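# Load one aluminum blank into vise, tidy other blanks

## Task

Place a single plain-gray aluminum blank flat on the two low loose bars inside the open vise, with both bars left standing upright between the jaws; the blank's long side must sit pressed against the fixed jaw (the end block without hoses) and its short end against the work stop (the short rod between the jaws). Any finished part must lie flat in the black outfeed tray with its pocket facing up. Every remaining blank, aluminum or brass, must finish entirely on the infeed plate (the plate with short pins), not stacked on another blank and not resting on a pin. Each blank must end either in the same orientation it had at the start on the plate or flipped upside down.

## Robot and tools

Robot: two Franka FR3 arms, left_arm and right_arm, each with a Robotiq 140 two-finger gripper and a wrist camera. The left gripper's fingers can fold at a hinge. A grip in the fingertip quarter of the pads is firm. A grip nearer the palm may wrap loosely, slip, or squeeze too hard. A tip pressed down on a surface folds easily, so a later grip can fail. The right gripper's fingers are rigid.

Frames: the scene frame has its origin at table height, midway between the nominal bases. +z is up, +x points out over the table, and left_arm is on the +y side. Base roots: left_arm (+0.008, +0.343, +0.030) m, right_arm (+0.048, -0.439, +0.030) m, each turned only slightly about z. Hand poses, velocities and wrist-camera poses are reported in each arm's own base frame. Fixed cameras and the table use the scene frame. Reported hand positions can be a few cm off. end_effector_position is the point between the closed pads. The fingers point along the gripper's +z and close along its y.

Row layout: every motion command is a row of 20 numbers, each in [-1, 1]. The first 10 are for left_arm and the last 10 for right_arm. Per arm, the first seven are joint offsets in this order: elbow, waist, upper arm roll, shoulder, wrist pitch, forearm roll, wrist roll. Then come three absolute gripper numbers: position, force_limit, speed.

Joint offsets are added to the Joint targets as they were when the action (or move) began, not to the previous row. Scale: 1.0 equals 1.632 rad for elbow, waist, upper arm roll and shoulder; 3.472 rad for forearm roll; 2.955 for wrist pitch; 4.439 for wrist roll. Joint ranges (rad): waist -2.901 to 2.901, shoulder -1.836 to 1.836, upper arm roll -2.901 to 2.901, elbow -3.077 to -0.117, forearm roll -2.876 to 2.876, wrist pitch 0.440 to 4.622, wrist roll -3.051 to 3.051. Asking for more than 0.018 rad beyond an end gets the action refused. Passing an end while running is a torque fault, so stay about 0.05 rad inside.

Gripper numbers: position +1 is fully open (140 mm) and the pads meet near -0.8. At -1 the fingers close until blocked. force_limit sets the squeeze: roughly 14 N at -1, 40 N at 0, 58 N at +1. A faster close grips harder. speed sets finger speed: about 30 mm/s at -1, 140 at 0, 250 at +1. Both start at +1. To leave a gripper unchanged, repeat the three numbers last sent.

Tools:
- execute_actions(actions, cameras): actions is a list of actions. Each action is a table of up to 15 rows at 1/30 s per step, and the last row is held to fill 15 steps. An empty list returns state plus all camera images.
- move(target, speed, blend, blocking, cameras): target is one row, or up to 15 rows. Every row's offsets count from the same current Joint targets. Joints travel in step to those angles with no collision avoidance. speed is the top joint speed in rad/s, 0.01 to 5.26 (default 0.5), either one value or one per target. blend (rad) rounds corners between listed targets; 0 stops at each. blocking=false returns after about 0.5 s while the move runs. The result adds a move: line: done, off_target, moving, held or fault, and perhaps limits=held.
- wait(seconds 0 to 10): lets time pass while each arm keeps its command.
- stop(): brakes a running move; the fingers keep going.
- zoom_image(camera, region [x0,y0,x1,y1] in pixels, at most 504x504): closer look at the latest image from cam_high, cam_left_wrist or cam_right_wrist.
- clear_fault(arm): clears a reported torque or force fault on left_arm or right_arm.
- read_manual(section): licence texts only.
- finished_scene(scene): ends the scene for good. Only call it once the goal is met and will stay met.

Results: Joint positions, Joint targets, velocities and torques are listed per arm in the joint order above. Joint targets are the base for your next offsets. There is also a pose for each gripper and a Flange force along the gripper's x y z. External joint torques are listed too, and positive means toward a larger angle. position_measured is in counts: 3 is open, 139 about 60 mm, 230 pads together. object_status: 0 moving, 1 blocked while opening, 2 blocked while closing (likely holding), 3 reached target or pads met. After closing, check for 2. To grip harder, raise force_limit and nudge position from -1 to -0.98. To grip softer, open and reclose slowly. Other lines: "joint sent to its limit", "joint command not followed" (clearance check), MOTOR HOT, and fault lines.

Cameras: cam_high is fixed, plus the two wrist cameras, each 896x504, calibrations given in the session.

Avoid: contact torque at a joint load limit (35/35/32/30/12/12/12 N m) or 40 N net outside force on an arm, including carried weight, stops that arm. Then clear_fault is needed, and if the grip pins the arm, release first. Too-fast joints also fault, and overheated motors lock an arm for 30 to 60 s. Never let the grippers touch or press on each other. Do not drop parts, release moving parts, slam into fixed things, or squeeze hard on a part still resting on something. Anything off the table fails the task. Loose objects may occasionally be nudged by outside pushes. Thinking time lets the scene run, so keep calls purposeful and smooth.

Each tool is called in YAML: its name, and indented under it one key for each argument.

## Session

execute_actions:
  actions: []

Scene clock: 0.00 s.
left_arm: end_effector_position=(+0.1610, -0.0614, +0.1447) position_measured=3 object_status=3 end_effector_quat_wxyz=(-0.222, +0.820, -0.067, -0.523) | right_arm: end_effector_position=(+0.7999, +0.2658, +0.2447) position_measured=3 object_status=3 end_effector_quat_wxyz=(-0.224, +0.738, -0.606, +0.194)
Joint names: [elbow, waist, upper arm roll, shoulder, wrist pitch, forearm roll, wrist roll]
Joint positions: left_arm=[-2.31 -0.419 -0.022 0.257 1.36 0.043 -1.872] | right_arm=[-1.614 0.452 -0.132 0.476 2.679 -0.096 0.23]
Joint velocities: within noise
Joint torques (N m): no reading
External joint torques (N m): no reading
Flange force (N): no reading
Joint targets: left_arm=[-2.310 -0.419 -0.022 0.257 1.360 0.043 -1.872] | right_arm=[-1.614 0.452 -0.132 0.476 2.679 -0.096 0.230]
Tool commands: left_gripper/position=+1.0 left_gripper/force_limit=+1.0 left_gripper/speed=+1.0 right_gripper/position=+1.0 right_gripper/force_limit=+1.0 right_gripper/speed=+1.0

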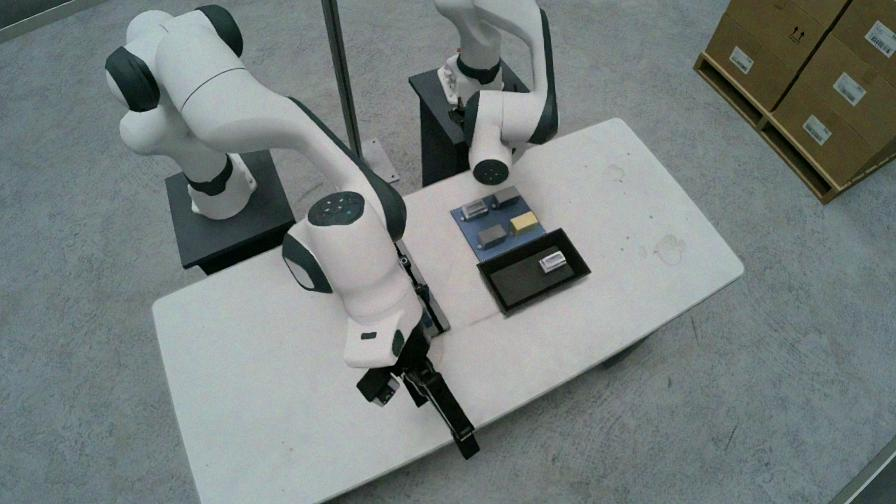

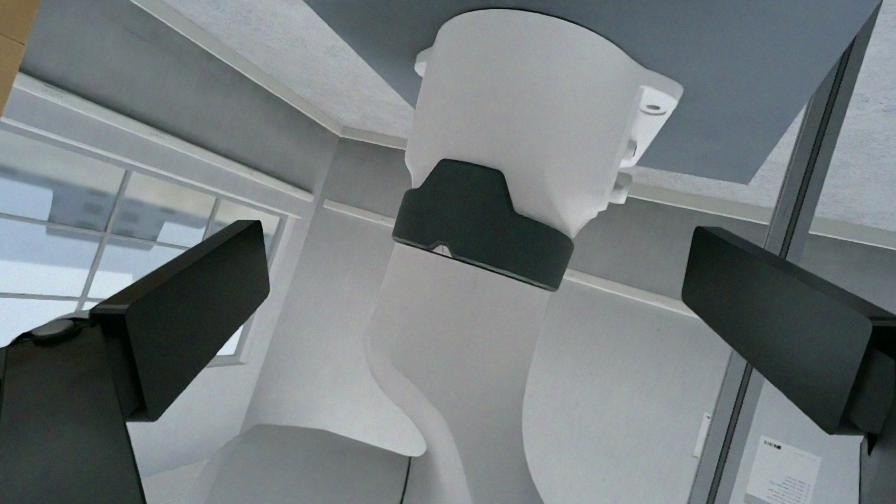

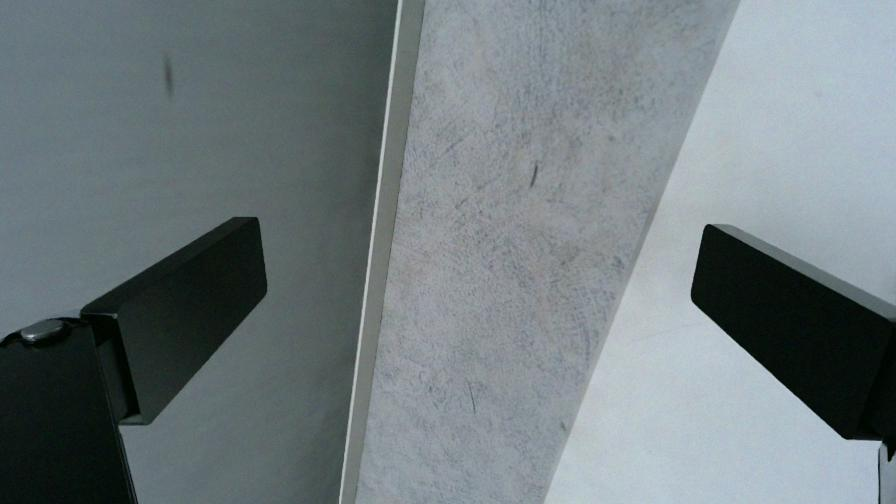

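zoom_image:
  camera: "cam_high"
  region: [380, 170, 620, 350]

Scaled by 2.100 from the camera's 896x504 image, which has a finer 1280x720 frame.

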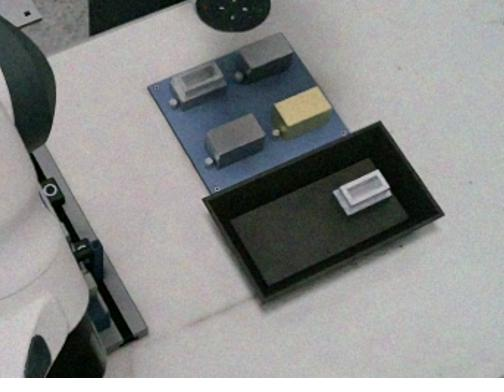

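move:
  target: [-0.0741,0.04,0.0135,-0.4577,0.1966,-0.0124,0.338,1,1,1,-0.5006,-0.013,0.081,-0.592,-0.2497,0.0276,0.045,1,1,1]
  speed: 0.8
  cameras: ["all"]

Scene clock: 31.63 s.
left_arm: end_effector_position=(+0.3747, -0.1382, +0.2697) position_measured=3 object_status=3 end_effector_quat_wxyz=(-0.001, +0.714, -0.700, -0.002) | right_arm: end_effector_position=(+0.3652, +0.1670, +0.2706) position_measured=3 object_status=3 end_effector_quat_wxyz=(-0.001, +0.709, -0.705, +0.002)
Joint names: [elbow, waist, upper arm roll, shoulder, wrist pitch, forearm roll, wrist roll]
Joint positions: left_arm=[-2.43 -0.355 -0.001 -0.488 1.938 0.004 -0.377] | right_arm=[-2.43 0.432 -0.001 -0.489 1.945 -0.003 0.426]
Joint velocities: left_arm=[0.001 -0.001 0.001 0 0.001 0 0.007] | right_arm=[within noise]
Joint torques (N m): left_arm=[24.35 0.97 0.73 -15.76 2.95 0.45 0.18] | right_arm=[25.77 -0.82 0.65 -15.7 2.23 1.1 0.09]
External joint torques (N m): left_arm=[-0.26 1.05 1.25 -0.37 0.36 -0.25 0.18] | right_arm=[1.06 -0.86 1 -0.23 -0.3 0.41 0.09]
Flange force (N): left_arm=[-3.3 0.5 1.4] | right_arm=[-1.8 -1.2 -3.2]
Joint targets: left_arm=[-2.431 -0.353 0.000 -0.490 1.941 0.000 -0.372] | right_arm=[-2.431 0.430 0.001 -0.490 1.941 -0.001 0.430]
move: done
camera_calibration:
cam_left_wrist: T_world_to_cam=[[-0.999828, -0.018375, 0.0023804, 0.378512], [-0.0164402, 0.939038, 0.34342, 0.0513845], [-0.00854563, 0.343322, -0.939179, 0.446944], [0, 0, 0, 1]] pos_world=[0.383111, -0.194742, 0.401213]
cam_right_wrist: T_world_to_cam=[[-0.999663, -0.0229235, -0.0121747, 0.381688], [-0.0257205, 0.937893, 0.345969, -0.236733], [0.00348772, 0.346165, -0.938167, 0.330296], [0, 0, 0, 1]] pos_world=[0.374318, 0.116443, 0.396422]

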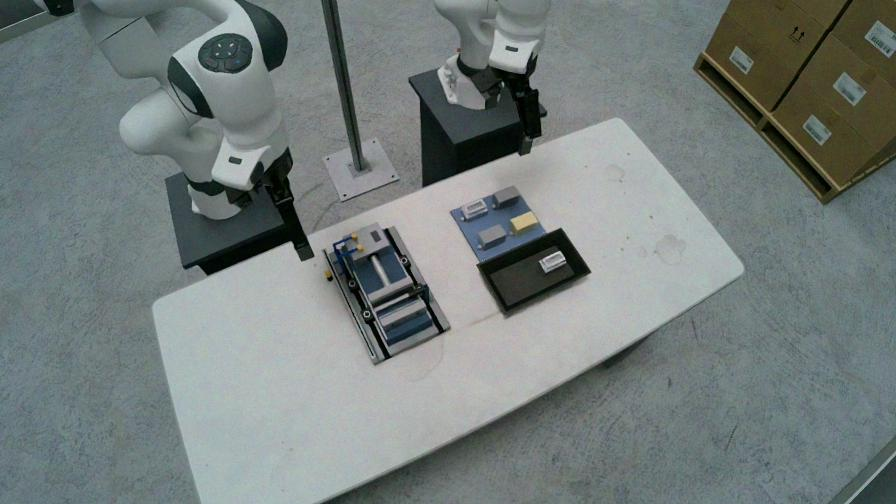

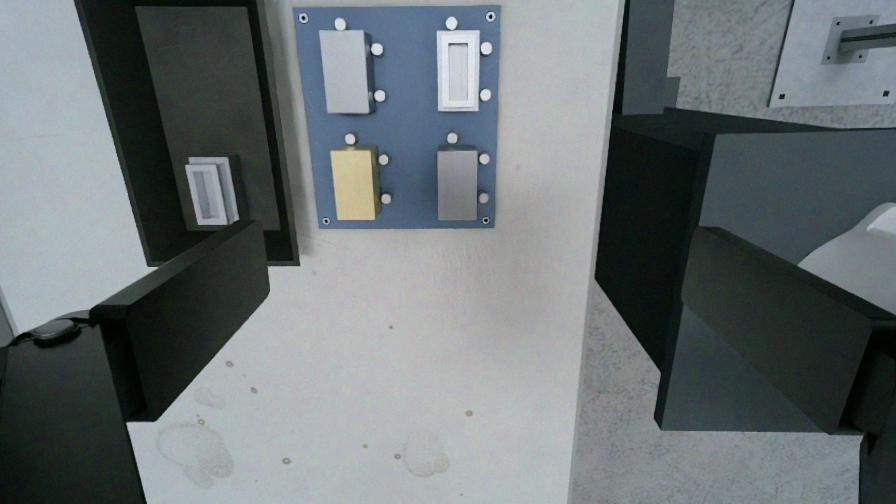

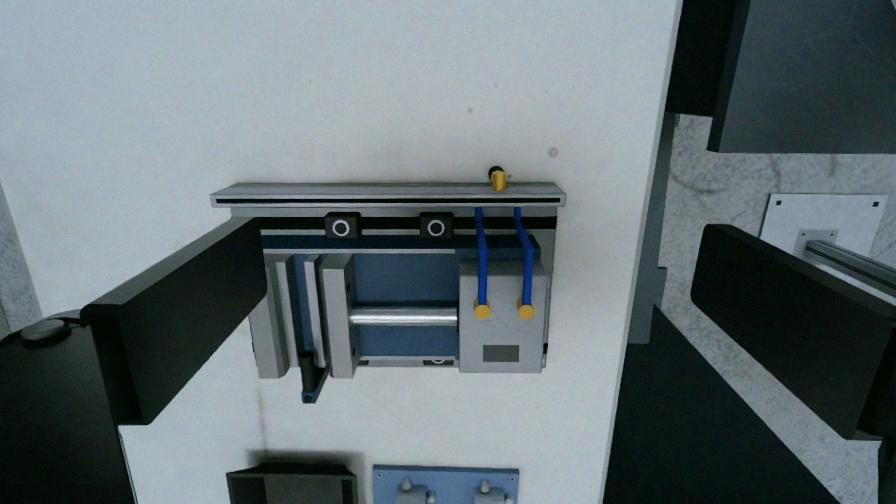

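zoom_image:
  camera: "cam_left_wrist"
  region: [70, 0, 520, 270]

zoom_image:
  camera: "cam_right_wrist"
  region: [200, 160, 580, 420]

zoom_image:
  camera: "cam_high"
  region: [310, 210, 460, 370]

Scaled by 1.120 from the camera's 896x504 image, which has a finer 1280x720 frame.

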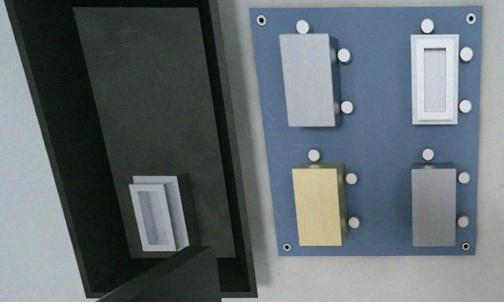

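Scaled by 1.326 from the camera's 896x504 image, which has a finer 1280x720 frame.

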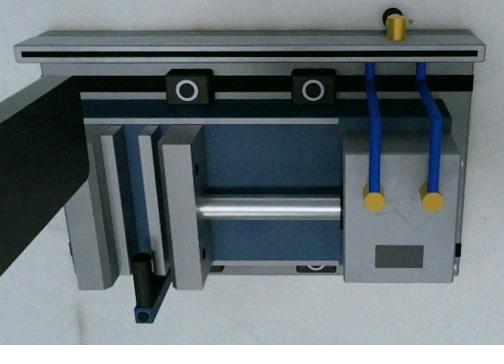

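Scaled by 3.150 from the camera's 896x504 image, which has a finer 1280x720 frame.

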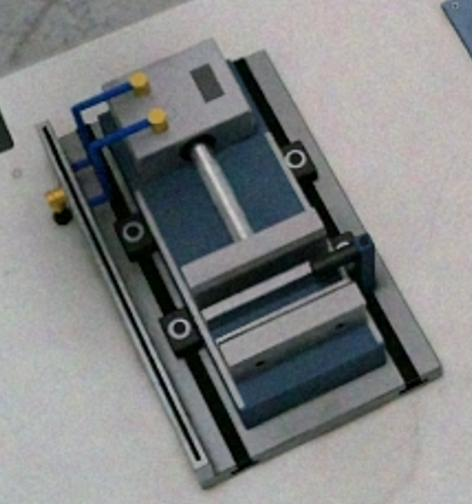

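move:
  target: [-0.0958,-0.0898,0,0.1546,0.1383,0,-0.0345,0.17,1,1,0.1663,0.144,0,0.2528,0.0477,0,-0.6555,1,1,1]
  speed: 1.0
  cameras: ["all"]

zoom_image:
  camera: "cam_right_wrist"
  region: [250, 50, 700, 380]

zoom_image:
  camera: "cam_left_wrist"
  region: [220, 0, 670, 350]

Scene clock: 66.57 s.
left_arm: end_effector_position=(+0.3735, -0.2030, +0.1308) position_measured=108 object_status=3 end_effector_quat_wxyz=(-0.001, +0.714, -0.700, +0.000) | right_arm: end_effector_position=(+0.4093, +0.3188, +0.2195) position_measured=3 object_status=3 end_effector_quat_wxyz=(+0.001, +0.708, +0.707, -0.003)
Joint names: [elbow, waist, upper arm roll, shoulder, wrist pitch, forearm roll, wrist roll]
Joint positions: left_arm=[-2.586 -0.498 -0.001 -0.239 2.347 0.004 -0.521] | right_arm=[-2.162 0.664 -0.001 -0.079 2.077 -0.003 -2.475]
Joint velocities: left_arm=[within noise] | right_arm=[0 0.001 0 0 0 -0.001 -0.005]
Joint torques (N m): left_arm=[21.71 0.07 0.68 -21.04 2.95 0.29 -0.23] | right_arm=[26.13 0.12 0.61 -28.45 2.77 1.21 -0.28]
External joint torques (N m): left_arm=[-0.25 0.18 1.01 0.45 0.35 -0.26 -0.23] | right_arm=[1.81 -0.02 0.55 1.24 0.19 0.38 -0.28]
Flange force (N): left_arm=[-0.6 -1.0 2.2] | right_arm=[6.0 7.6 -1.4]
Joint targets: left_arm=[-2.587 -0.500 0.000 -0.238 2.350 0.000 -0.525] | right_arm=[-2.160 0.665 0.001 -0.078 2.082 -0.001 -2.480]
move: done
camera_calibration:
cam_left_wrist: T_world_to_cam=[[-0.999828, -0.0185257, -0.000393621, 0.376655], [-0.017549, 0.939868, 0.341086, 0.160753], [-0.00594892, 0.341035, -0.940032, 0.337326], [0, 0, 0, 1]] pos_world=[0.381418, -0.259148, 0.262414]
cam_right_wrist: T_world_to_cam=[[0.999828, 0.0156131, -0.00996987, -0.40255], [0.0181214, -0.936023, 0.351473, 0.217914], [-0.00384445, -0.351594, -0.936145, 0.454674], [0, 0, 0, 1]] pos_world=[0.40028, 0.370118, 0.345036]

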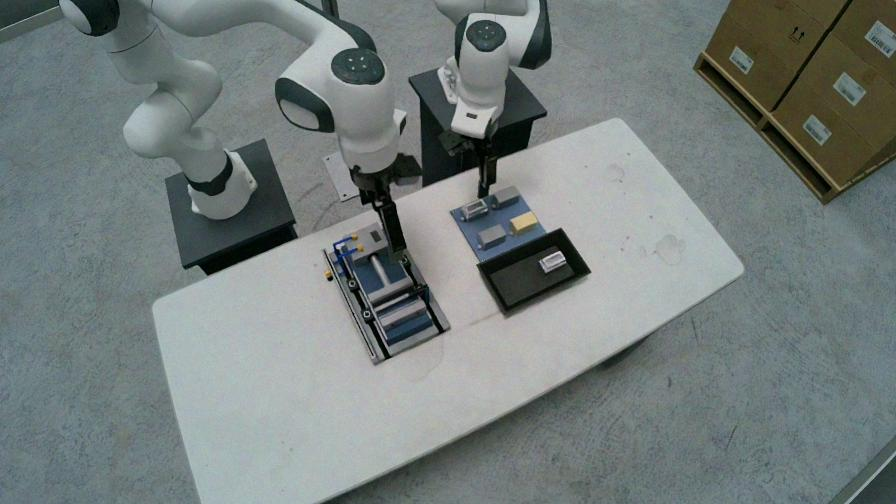

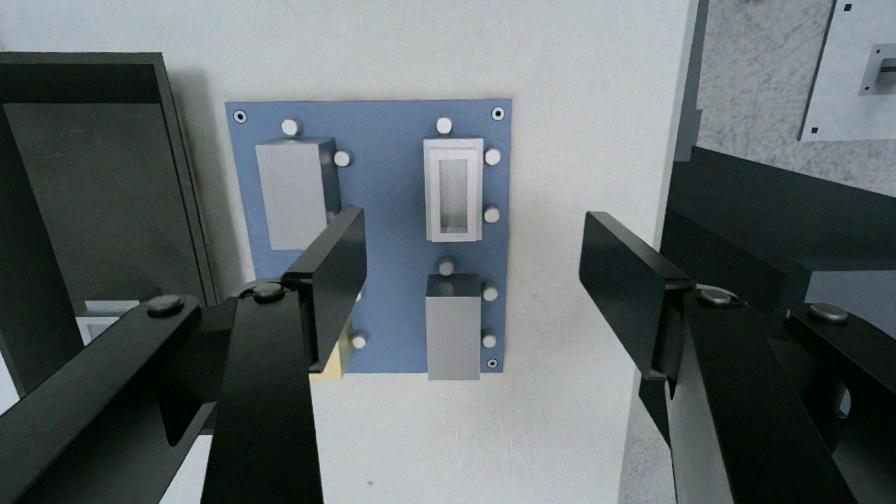

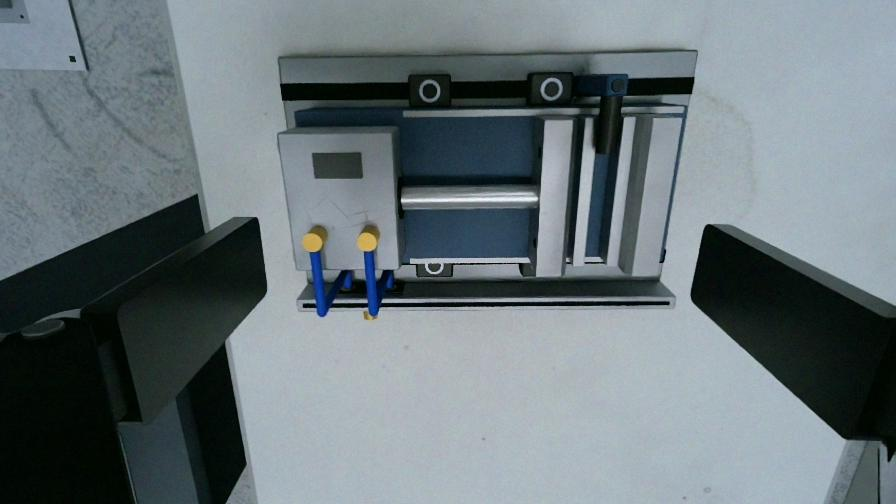

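Scaled by 1.120 from the camera's 896x504 image, which has a finer 1280x720 frame.

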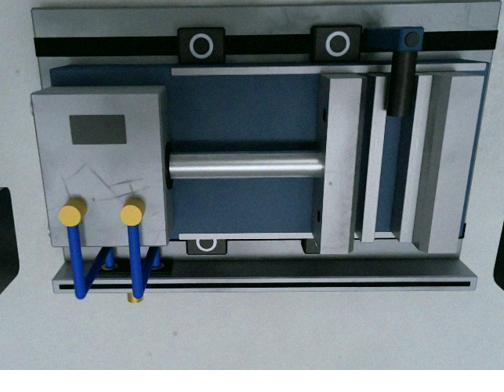

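Scaled by 1.120 from the camera's 896x504 image, which has a finer 1280x720 frame.

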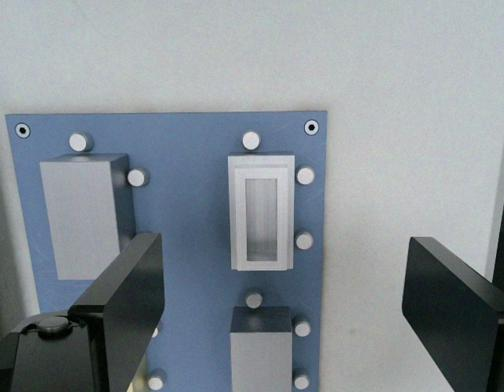

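move:
  target: [-0.0344,0.0018,0,0.1505,0.1018,0,0.0007,0.17,1,1,0,0,0,0,0,0,0,1,1,1]
  speed: 0.5
  cameras: ["cam_left_wrist","cam_high"]

zoom_image:
  camera: "cam_high"
  region: [430, 160, 560, 280]

Scene clock: 81.37 s.
left_arm: end_effector_position=(+0.3737, -0.2036, +0.0300) position_measured=108 object_status=3 end_effector_quat_wxyz=(+0.000, +0.714, -0.700, -0.002) | right_arm: end_effector_position=(+0.4093, +0.3188, +0.2195) position_measured=3 object_status=3 end_effector_quat_wxyz=(+0.001, +0.707, +0.707, -0.003)
Joint names: [elbow, waist, upper arm roll, shoulder, wrist pitch, forearm roll, wrist roll]
Joint positions: left_arm=[-2.644 -0.498 -0.001 0.007 2.647 0.004 -0.522] | right_arm=[-2.162 0.664 -0.001 -0.079 2.077 -0.003 -2.477]
Joint velocities: left_arm=[0 0 -0.001 -0.001 0.005 0 -0.001] | right_arm=[within noise]
Joint torques (N m): left_arm=[17.89 0.76 0.86 -25.53 3.01 0.1 -0.06] | right_arm=[26.1 0.25 0.62 -28.41 2.78 1.2 -0.26]
External joint torques (N m): left_arm=[0.08 0.87 0.97 0.37 0.42 -0.26 -0.06] | right_arm=[1.88 0.26 0.71 1.08 0.21 0.38 -0.25]
Flange force (N): left_arm=[-1.3 -1.7 2.3] | right_arm=[6.2 7.1 -1.6]
Joint targets: left_arm=[-2.644 -0.497 0.000 0.008 2.650 0.000 -0.522] | right_arm=[-2.160 0.665 0.001 -0.078 2.082 -0.001 -2.480]
move: done
camera_calibration:
cam_left_wrist: T_world_to_cam=[[-0.999836, -0.0179344, 0.0026825, 0.376953], [-0.0159409, 0.939771, 0.341432, 0.19514], [-0.0086443, 0.341333, -0.939903, 0.243809], [0, 0, 0, 1]] pos_world=[0.382109, -0.259847, 0.161519]
Images, in order (width x height): cam_high 896x504, cam_left_wrist 896x504.

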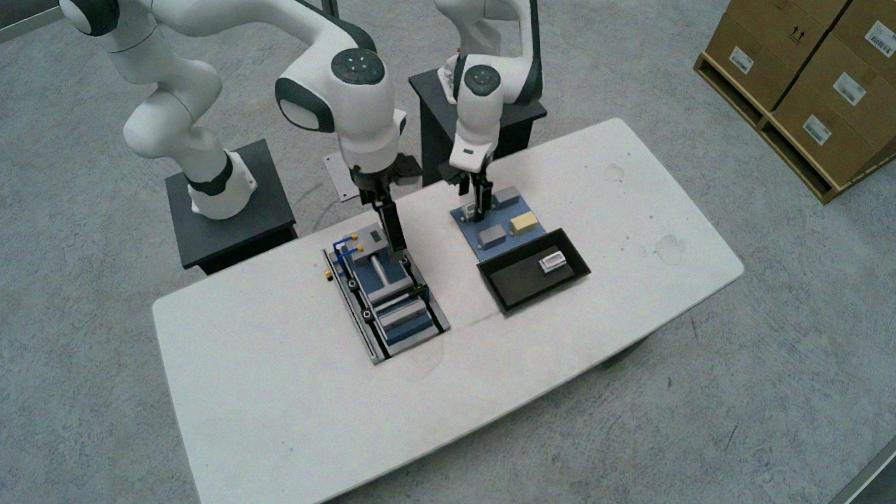

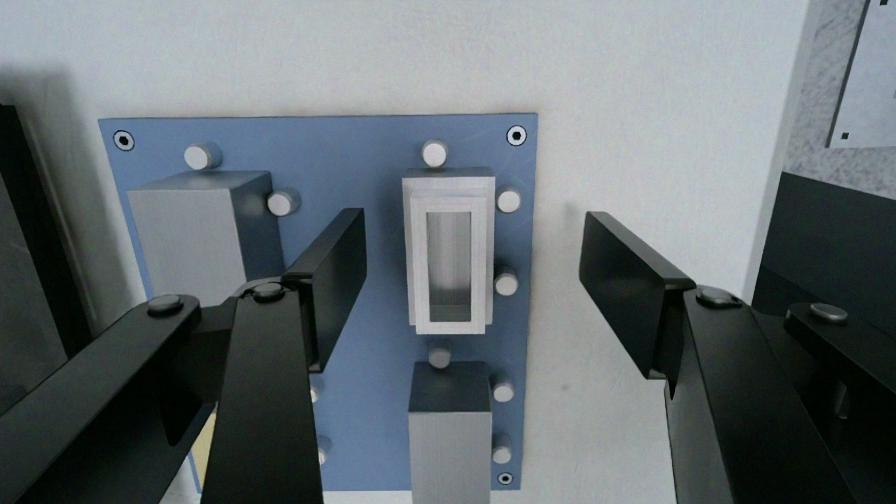

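Scaled by 3.877 from the camera's 896x504 image, which has a finer 1280x720 frame.

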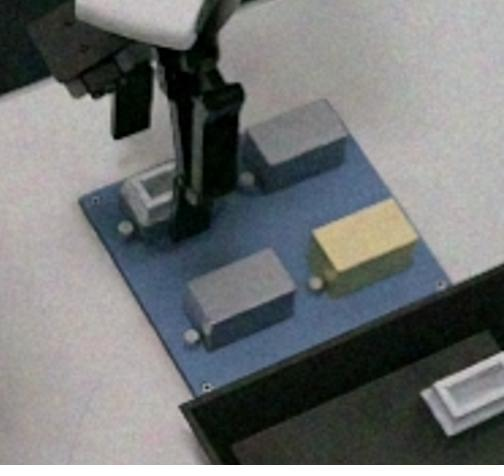

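move:
  target:
    - [0.0123,0.0043,0,0.0088,-0.0014,0,0.0016,0.17,1,1,0,0,0,0,0,0,0,1,1,1]
    - [0.0123,0.0043,0,0.0088,-0.0014,0,0.0016,-1,-0.5,-1,0,0,0,0,0,0,0,1,1,1]
  speed: 0.3
  cameras: ["cam_left_wrist"]

wait:
  seconds: 0.3

Scene clock: 91.47 s.
left_arm: end_effector_position=(+0.3818, -0.2046, +0.0305) position_measured=181 object_status=0 end_effector_quat_wxyz=(-0.001, +0.715, -0.699, +0.001) | right_arm: end_effector_position=(+0.4093, +0.3188, +0.2195) position_measured=3 object_status=3 end_effector_quat_wxyz=(+0.001, +0.707, +0.707, -0.003)
Joint names: [elbow, waist, upper arm roll, shoulder, wrist pitch, forearm roll, wrist roll]
Joint positions: left_arm=[-2.625 -0.492 -0.001 0.021 2.648 0.004 -0.518] | right_arm=[-2.162 0.664 -0.001 -0.079 2.077 -0.003 -2.477]
Joint torques (N m): left_arm=[18.17 0.84 0.84 -25.66 2.62 0.12 0.12] | right_arm=[26.14 0.19 0.6 -28.47 2.79 1.2 -0.21]
External joint torques (N m): left_arm=[0.17 0.95 0.92 0.9 0 -0.25 0.12] | right_arm=[1.87 0.12 0.62 1.11 0.21 0.37 -0.21]
Flange force (N): left_arm=[-0.8 -3.6 2.5] | right_arm=[6.2 7.3 -1.5]
Joint targets: left_arm=[-2.623 -0.490 0.000 0.022 2.646 0.000 -0.515] | right_arm=[-2.160 0.665 0.001 -0.078 2.082 -0.001 -2.480]
move: done
camera_calibration:
cam_left_wrist: T_world_to_cam=[[-0.999772, -0.0212467, -0.00196034, 0.384424], [-0.0206533, 0.940579, 0.338945, 0.198048], [-0.0053576, 0.338908, -0.940804, 0.242974], [0, 0, 0, 1]] pos_world=[0.389728, -0.260458, 0.162217]
Images, in order (width x height): cam_left_wrist 896x504.

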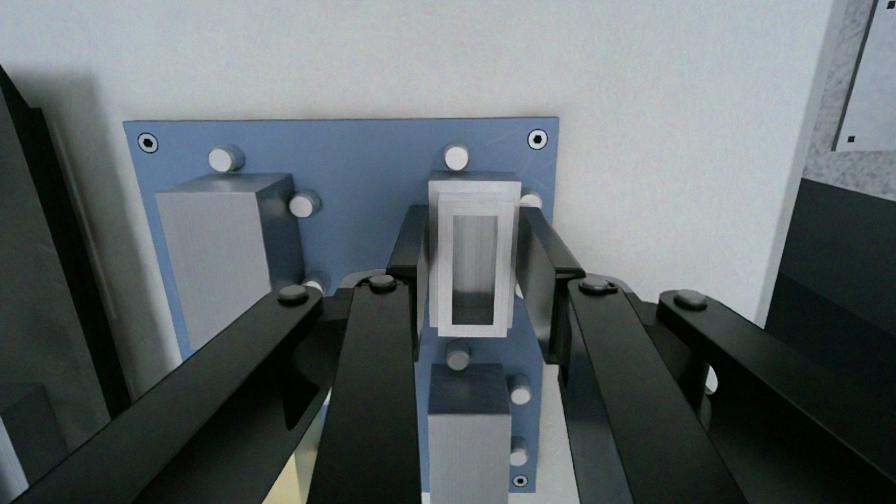

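Scene clock: 91.77 s.
left_arm: end_effector_position=(+0.3818, -0.2046, +0.0305) position_measured=181 object_status=2 end_effector_quat_wxyz=(-0.001, +0.715, -0.699, +0.001) | right_arm: end_effector_position=(+0.4093, +0.3188, +0.2195) position_measured=3 object_status=3 end_effector_quat_wxyz=(+0.001, +0.707, +0.707, -0.003)
Joint names: [elbow, waist, upper arm roll, shoulder, wrist pitch, forearm roll, wrist roll]
Joint positions: left_arm=[-2.625 -0.492 -0.001 0.021 2.648 0.004 -0.518] | right_arm=[-2.162 0.664 -0.001 -0.079 2.077 -0.003 -2.477]
Joint torques (N m): left_arm=[18.12 0.87 0.86 -25.68 2.62 0.12 0.1] | right_arm=[26.1 0.21 0.68 -28.45 2.79 1.21 -0.25]
External joint torques (N m): left_arm=[0.2 1.05 1.01 0.84 0.01 -0.25 0.1] | right_arm=[1.86 0.17 0.72 1.07 0.22 0.38 -0.24]
Flange force (N): left_arm=[-1.0 -3.6 2.4] | right_arm=[6.1 7.1 -1.5]
Joint targets: left_arm=[-2.623 -0.490 0.000 0.022 2.646 0.000 -0.515] | right_arm=[-2.160 0.665 0.001 -0.078 2.082 -0.001 -2.480]
Tool commands: left_gripper/position=-1.0 left_gripper/force_limit=-0.5 left_gripper/speed=-1.0 right_gripper/position=+1.0 right_gripper/force_limit=+1.0 right_gripper/speed=+1.0
wait: 0.30 s; at rest by 0.17 s

move:
  target:
    - [0.0374,0,0,-0.144,-0.1005,0,0,-1,-0.5,-1,0,0,0,0,0,0,0,1,1,1]
    - [0.4591,0.1062,0,0.1842,-0.1521,0,0.0368,-1,-0.5,-1,0,0,0,0,0,0,0,1,1,1]
    - [0.4282,0.1062,0,0.2691,-0.0881,0,0.0368,-1,-0.5,-1,0,0,0,0,0,0,0,1,1,1]
  speed: [0.4,0.8,0.3]
  blend: [0.05,0.05,0]
  cameras: ["cam_left_wrist","cam_high"]

zoom_image:
  camera: "cam_high"
  region: [430, 160, 620, 320]

Scene clock: 120.23 s.
left_arm: end_effector_position=(+0.5928, -0.1935, +0.0360) position_measured=181 object_status=2 end_effector_quat_wxyz=(+0.000, +0.720, -0.694, -0.004) | right_arm: end_effector_position=(+0.4093, +0.3188, +0.2195) position_measured=3 object_status=3 end_effector_quat_wxyz=(+0.001, +0.707, +0.707, -0.003)
Joint names: [elbow, waist, upper arm roll, shoulder, wrist pitch, forearm roll, wrist roll]
Joint positions: left_arm=[-1.926 -0.317 0.001 0.463 2.382 0.004 -0.355] | right_arm=[-2.162 0.664 -0.001 -0.079 2.077 -0.003 -2.477]
Joint velocities: left_arm=[-0.001 0 0.001 0.001 0.004 0 0.003] | right_arm=[within noise]
Joint torques (N m): left_arm=[22.1 0.39 0.91 -44.63 2.99 0.32 0.12] | right_arm=[26.04 0.18 0.62 -28.43 2.76 1.19 -0.28]
External joint torques (N m): left_arm=[0.7 0.62 0.69 -0.82 0.43 -0.2 0.12] | right_arm=[1.88 0.14 0.66 0.99 0.21 0.37 -0.28]
Flange force (N): left_arm=[-1.1 -0.6 -0.7] | right_arm=[5.9 7.0 -1.7]
Joint targets: left_arm=[-1.925 -0.317 0.000 0.462 2.386 0.000 -0.351] | right_arm=[-2.160 0.665 0.001 -0.078 2.082 -0.001 -2.480]
move: done
camera_calibration:
cam_left_wrist: T_world_to_cam=[[-0.99936, -0.035216, 0.00628215, 0.592404], [-0.0309215, 0.938727, 0.343271, 0.195724], [-0.0179858, 0.342857, -0.939216, 0.253752], [0, 0, 0, 1]] pos_world=[0.602641, -0.249869, 0.16742]
Images, in order (width x height): cam_high 896x504, cam_left_wrist 896x504.

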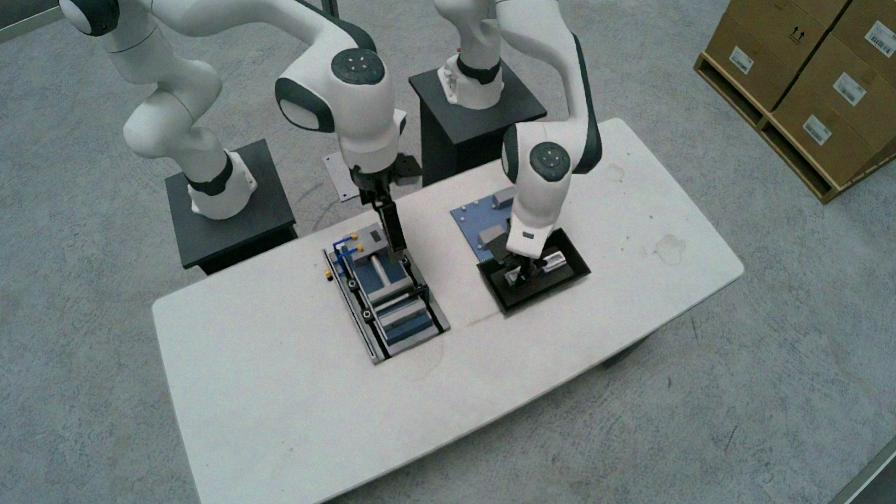

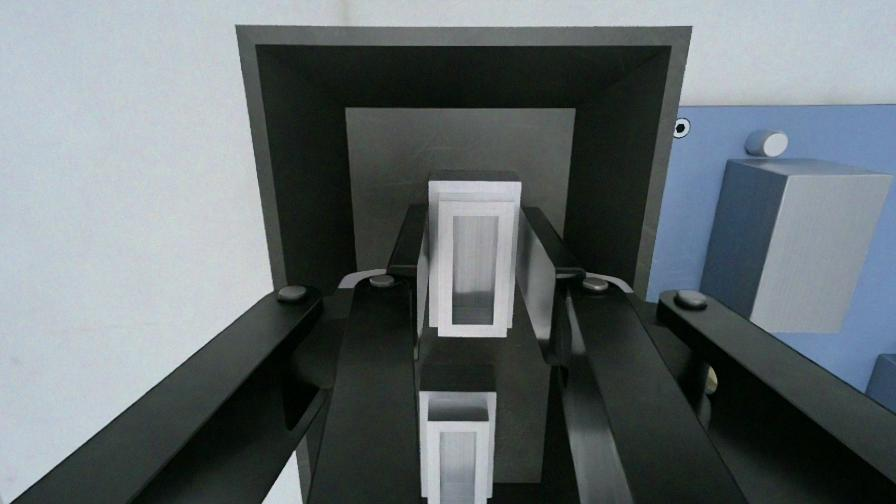

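Scaled by 2.653 from the camera's 896x504 image, which has a finer 1280x720 frame.

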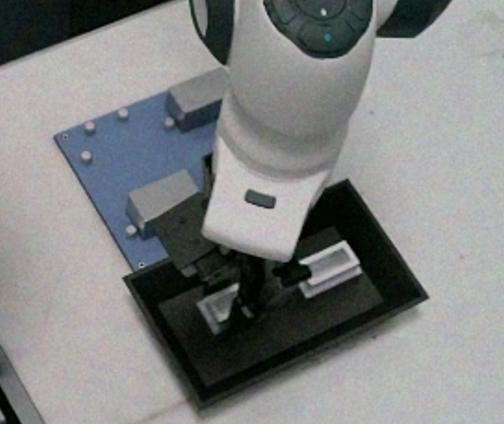

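move:
  target: [-0.0004,0,0,0.0044,0.0026,0,0,-1,-0.5,-1,0,0,0,0,0,0,0,1,1,1]
  speed: 0.1

move:
  target: [-0.0002,0,0,0.0022,0.0013,0,0,-1,-0.5,-1,0,0,0,0,0,0,0,1,1,1]
  speed: 0.1

Scene clock: 126.03 s.
left_arm: end_effector_position=(+0.5938, -0.1939, +0.0340) position_measured=181 object_status=2 end_effector_quat_wxyz=(-0.001, +0.719, -0.694, -0.002) | right_arm: end_effector_position=(+0.4093, +0.3188, +0.2195) position_measured=3 object_status=3 end_effector_quat_wxyz=(+0.001, +0.707, +0.707, -0.003)
Joint names: [elbow, waist, upper arm roll, shoulder, wrist pitch, forearm roll, wrist roll]
Joint positions: left_arm=[-1.926 -0.317 0.001 0.467 2.389 0.004 -0.355] | right_arm=[-2.162 0.664 -0.001 -0.079 2.077 -0.003 -2.477]
Joint velocities: left_arm=[0 -0.001 -0.001 0.001 0.003 0 0] | right_arm=[within noise]
Joint torques (N m): left_arm=[21.62 0.34 0.87 -43.35 3.17 0.33 0.09] | right_arm=[26.09 0.15 0.56 -28.43 2.77 1.21 -0.24]
External joint torques (N m): left_arm=[0.23 0.64 0.71 0.56 0.59 -0.19 0.09] | right_arm=[1.95 0.25 0.75 0.94 0.21 0.39 -0.23]
Flange force (N): left_arm=[-0.7 -1.7 2.1] | right_arm=[6.2 6.9 -1.8]
Joint targets: left_arm=[-1.925 -0.317 0.000 0.469 2.394 0.000 -0.351] | right_arm=[-2.160 0.665 0.001 -0.078 2.082 -0.001 -2.480]
move: done

Scene clock: 126.73 s.
left_arm: end_effector_position=(+0.5946, -0.1941, +0.0340) position_measured=181 object_status=2 end_effector_quat_wxyz=(-0.001, +0.719, -0.695, -0.001) | right_arm: end_effector_position=(+0.4093, +0.3188, +0.2195) position_measured=3 object_status=3 end_effector_quat_wxyz=(+0.001, +0.707, +0.707, -0.003)
Joint names: [elbow, waist, upper arm roll, shoulder, wrist pitch, forearm roll, wrist roll]
Joint positions: left_arm=[-1.926 -0.317 0.001 0.468 2.392 0.004 -0.355] | right_arm=[-2.162 0.664 -0.001 -0.079 2.077 -0.003 -2.477]
Joint torques (N m): left_arm=[20.98 0.24 0.71 -41.3 3.29 0.32 0.1] | right_arm=[26.05 0.21 0.68 -28.43 2.77 1.23 -0.25]
External joint torques (N m): left_arm=[-0.38 0.56 0.56 2.64 0.71 -0.19 0.1] | right_arm=[1.72 0.25 0.79 1.25 0.19 0.41 -0.25]
Flange force (N): left_arm=[0.3 -4.0 6.1] | right_arm=[6.3 7.1 -1.2]
Joint targets: left_arm=[-1.925 -0.317 0.000 0.472 2.397 0.000 -0.351] | right_arm=[-2.160 0.665 0.001 -0.078 2.082 -0.001 -2.480]
move: done

move:
  target:
    - [0,0,0,0,0,0,0,-0.08,0,-0.8,0,0,0,0,0,0,0,0.17,1,0]
    - [0.0314,0,0,-0.0915,-0.0678,0,0,-0.08,0,-0.8,0,0,0,0,0,0,0,0.17,1,0]
    - [-0.1,0.2,0,-0.25,-0.09,0,0.04,-0.08,0,-0.8,0,0,0,0.1,0,0,0,0.17,1,0]
    - [-0.31,0.378,0,-0.5895,-0.1543,0,0.079,-0.08,0,-0.8,0.4424,0.1653,0,0.415,-0.0151,0,0.0581,0.17,1,0]
  speed: [0.5,0.5,1.0,1.0]
  blend: [0,0.05,0.1,0]
  cameras: ["all"]

zoom_image:
  camera: "cam_high"
  region: [430, 160, 620, 320]

Scene clock: 136.30 s.
left_arm: end_effector_position=(+0.3827, +0.1194, +0.2697) position_measured=139 object_status=3 end_effector_quat_wxyz=(-0.001, +0.806, -0.592, -0.001) | right_arm: end_effector_position=(+0.4230, +0.5767, +0.1300) position_measured=108 object_status=3 end_effector_quat_wxyz=(+0.000, +0.698, +0.716, +0.002)
Joint names: [elbow, waist, upper arm roll, shoulder, wrist pitch, forearm roll, wrist roll]
Joint positions: left_arm=[-2.43 0.299 0.002 -0.488 1.944 0.004 -0.005] | right_arm=[-1.44 0.937 0.002 0.599 2.041 -0.003 -2.227]
Joint velocities: left_arm=[0 0 -0.001 0 -0.001 0 0.008] | right_arm=[-0.001 0 0.001 0.001 -0.001 0 0.007]
Joint torques (N m): left_arm=[24.32 1 0.07 -16.16 2.47 0.52 0.12] | right_arm=[26.39 -0.54 1.1 -49.71 2.31 1.14 0.04]
External joint torques (N m): left_arm=[-0.23 1.09 0.61 -0.73 -0.08 -0.17 0.12] | right_arm=[1.93 -0.49 0.52 0.97 -0.3 0.31 0.04]
Flange force (N): left_arm=[-1.9 3.0 -0.1] | right_arm=[12.1 9.9 -1.7]
Joint targets: left_arm=[-2.431 0.300 0.000 -0.490 1.941 0.000 -0.001] | right_arm=[-1.438 0.935 0.001 0.600 2.037 -0.001 -2.222]
move: done
camera_calibration:
cam_left_wrist: T_world_to_cam=[[-0.954323, -0.298775, -0.0000933754, 0.407855], [-0.280905, 0.897135, 0.340941, -0.0834748], [-0.101781, 0.325394, -0.940085, 0.396578], [0, 0, 0, 1]] pos_world=[0.406141, 0.067701, 0.401315]
cam_right_wrist: T_world_to_cam=[[0.999078, 0.0426889, -0.00447799, -0.437217], [0.0416115, -0.937671, 0.345025, 0.482385], [0.0105299, -0.344893, -0.938583, 0.45197], [0, 0, 0, 1]] pos_world=[0.411982, 0.626864, 0.255819]

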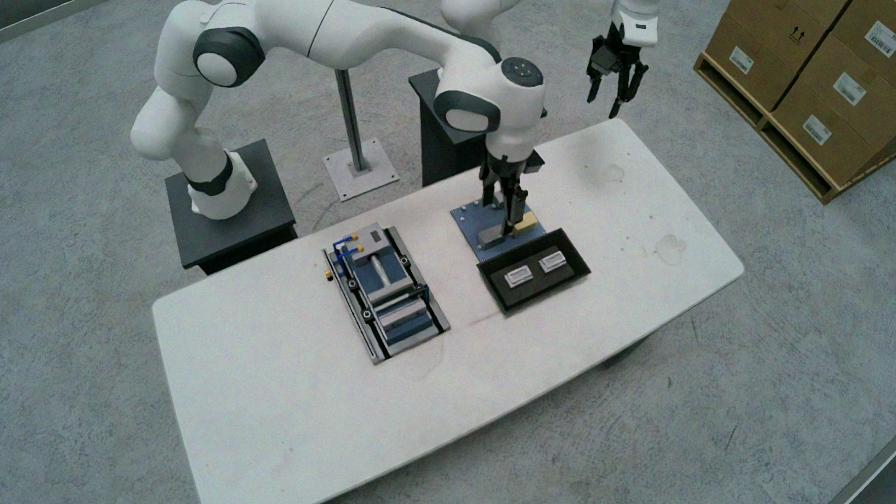

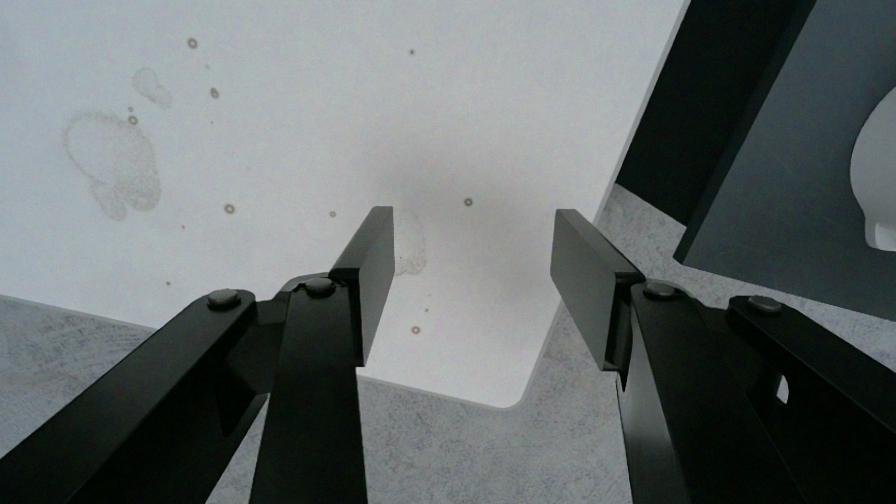

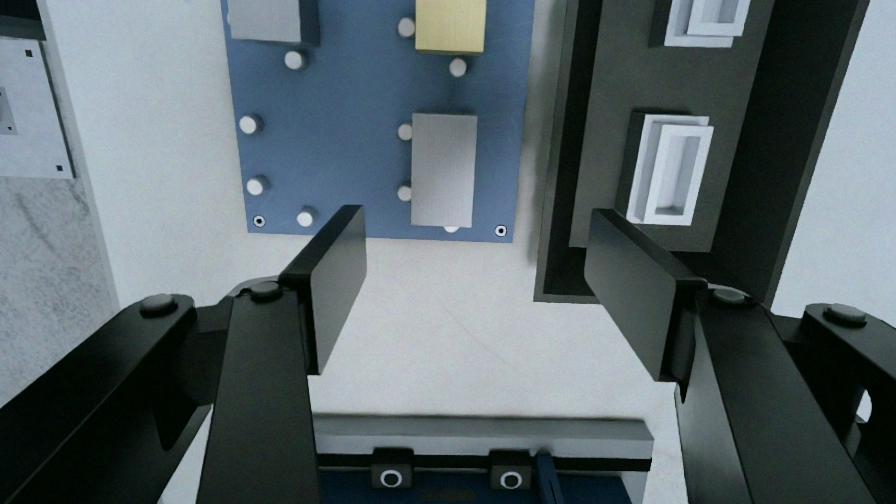

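Scaled by 2.653 from the camera's 896x504 image, which has a finer 1280x720 frame.

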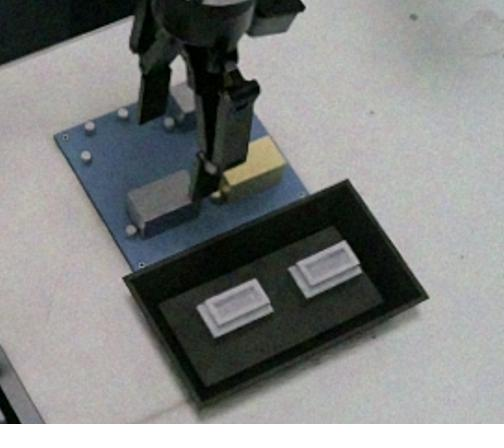

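move:
  target:
    - [0,0,0,0,0,0,0,-0.08,0,-0.8,-0.0268,0.014,0,0.0225,0.0275,0,0.0041,0.17,1,0]
    - [0,0,0,0,0,0,0,-0.08,0,-0.8,-0.042,0.014,0,0.0724,0.0635,0,0.0041,0.17,1,0]
  speed: [0.5,0.15]
  blend: [0.01,0]
  cameras: ["cam_right_wrist"]

Scene clock: 151.00 s.
left_arm: end_effector_position=(+0.3827, +0.1194, +0.2697) position_measured=139 object_status=3 end_effector_quat_wxyz=(-0.001, +0.806, -0.592, -0.001) | right_arm: end_effector_position=(+0.4094, +0.5820, +0.0296) position_measured=108 object_status=3 end_effector_quat_wxyz=(+0.001, +0.698, +0.716, -0.002)
Joint names: [elbow, waist, upper arm roll, shoulder, wrist pitch, forearm roll, wrist roll]
Joint positions: left_arm=[-2.43 0.299 0.002 -0.488 1.944 0.004 -0.004] | right_arm=[-1.506 0.958 0.001 0.719 2.22 -0.003 -2.207]
Joint velocities: left_arm=[within noise] | right_arm=[0.001 0 0 0 0.003 0 0]
Joint torques (N m): left_arm=[24.33 0.94 0.04 -16.1 2.47 0.51 0.15] | right_arm=[24.66 -0.23 1.59 -51.66 2.71 1.06 0.1]
External joint torques (N m): left_arm=[-0.18 0.98 0.53 -0.73 -0.08 -0.18 0.15] | right_arm=[1.41 -0.3 0.84 0.51 0.12 0.32 0.1]
Flange force (N): left_arm=[-1.8 2.9 -0.2] | right_arm=[7.4 5.6 0.7]
Joint targets: left_arm=[-2.431 0.300 0.000 -0.490 1.941 0.000 -0.001] | right_arm=[-1.506 0.958 0.001 0.718 2.225 -0.001 -2.204]
move: done
camera_calibration:
cam_right_wrist: T_world_to_cam=[[0.999029, 0.0431022, -0.00907764, -0.424343], [0.0435438, -0.935314, 0.351129, 0.520231], [0.00664401, -0.351184, -0.936283, 0.364907], [0, 0, 0, 1]] pos_world=[0.398854, 0.633019, 0.155135]
Images, in order (width x height): cam_right_wrist 896x504.

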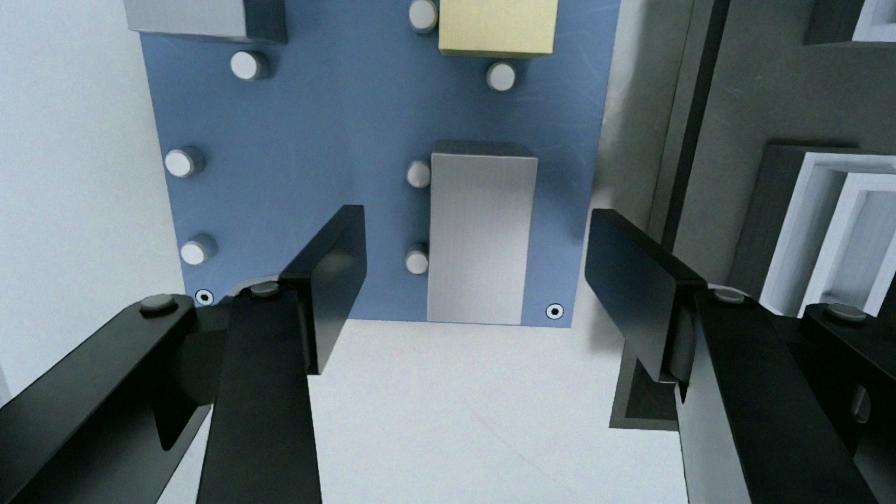

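move:
  target: [0,0,0,0,0,0,0,-0.08,0,-0.8,0,0,0,0,0,0,0,-1,0,-1]

wait:
  seconds: 0.3

Scene clock: 155.00 s.
left_arm: end_effector_position=(+0.3827, +0.1194, +0.2697) position_measured=139 object_status=3 end_effector_quat_wxyz=(-0.001, +0.806, -0.592, -0.001) | right_arm: end_effector_position=(+0.4096, +0.5823, +0.0298) position_measured=181 object_status=0 end_effector_quat_wxyz=(+0.001, +0.698, +0.716, -0.002)
Joint names: [elbow, waist, upper arm roll, shoulder, wrist pitch, forearm roll, wrist roll]
Joint positions: left_arm=[-2.43 0.299 0.002 -0.488 1.944 0.004 -0.004] | right_arm=[-1.506 0.958 0.001 0.718 2.221 -0.003 -2.207]
Joint torques (N m): left_arm=[24.35 1.02 0.03 -16.13 2.47 0.52 0.16] | right_arm=[24.53 -0.38 1.45 -51.49 2.75 1.05 0.1]
External joint torques (N m): left_arm=[-0.23 1.02 0.48 -0.68 -0.09 -0.18 0.16] | right_arm=[1.3 -0.38 0.75 0.62 0.16 0.32 0.1]
Flange force (N): left_arm=[-1.7 2.9 -0.1] | right_arm=[7.0 5.5 1.0]
Joint targets: left_arm=[-2.431 0.300 0.000 -0.490 1.941 0.000 -0.001] | right_arm=[-1.506 0.958 0.001 0.718 2.225 -0.001 -2.204]
move: done

Scene clock: 155.30 s.
left_arm: end_effector_position=(+0.3827, +0.1194, +0.2697) position_measured=139 object_status=3 end_effector_quat_wxyz=(-0.001, +0.806, -0.592, -0.001) | right_arm: end_effector_position=(+0.4096, +0.5823, +0.0298) position_measured=181 object_status=2 end_effector_quat_wxyz=(+0.001, +0.698, +0.716, -0.002)
Joint names: [elbow, waist, upper arm roll, shoulder, wrist pitch, forearm roll, wrist roll]
Joint positions: left_arm=[-2.43 0.299 0.002 -0.488 1.944 0.004 -0.004] | right_arm=[-1.506 0.958 0.001 0.718 2.221 -0.003 -2.207]
Joint torques (N m): left_arm=[24.35 1 0.06 -16.08 2.44 0.52 0.11] | right_arm=[24.59 -0.35 1.42 -51.54 2.77 1.04 0.07]
External joint torques (N m): left_arm=[-0.3 1.04 0.54 -0.55 -0.12 -0.17 0.11] | right_arm=[1.35 -0.35 0.73 0.59 0.18 0.3 0.07]
Flange force (N): left_arm=[-1.8 2.7 0.0] | right_arm=[7.2 5.6 1.0]
Joint targets: left_arm=[-2.431 0.300 0.000 -0.490 1.941 0.000 -0.001] | right_arm=[-1.506 0.958 0.001 0.718 2.225 -0.001 -2.204]
Tool commands: left_gripper/position=-0.08 left_gripper/force_limit=+0.0 left_gripper/speed=-0.8 right_gripper/position=-1.0 right_gripper/force_limit=+0.0 right_gripper/speed=-1.0
wait: 0.30 s; at rest by 0.17 s


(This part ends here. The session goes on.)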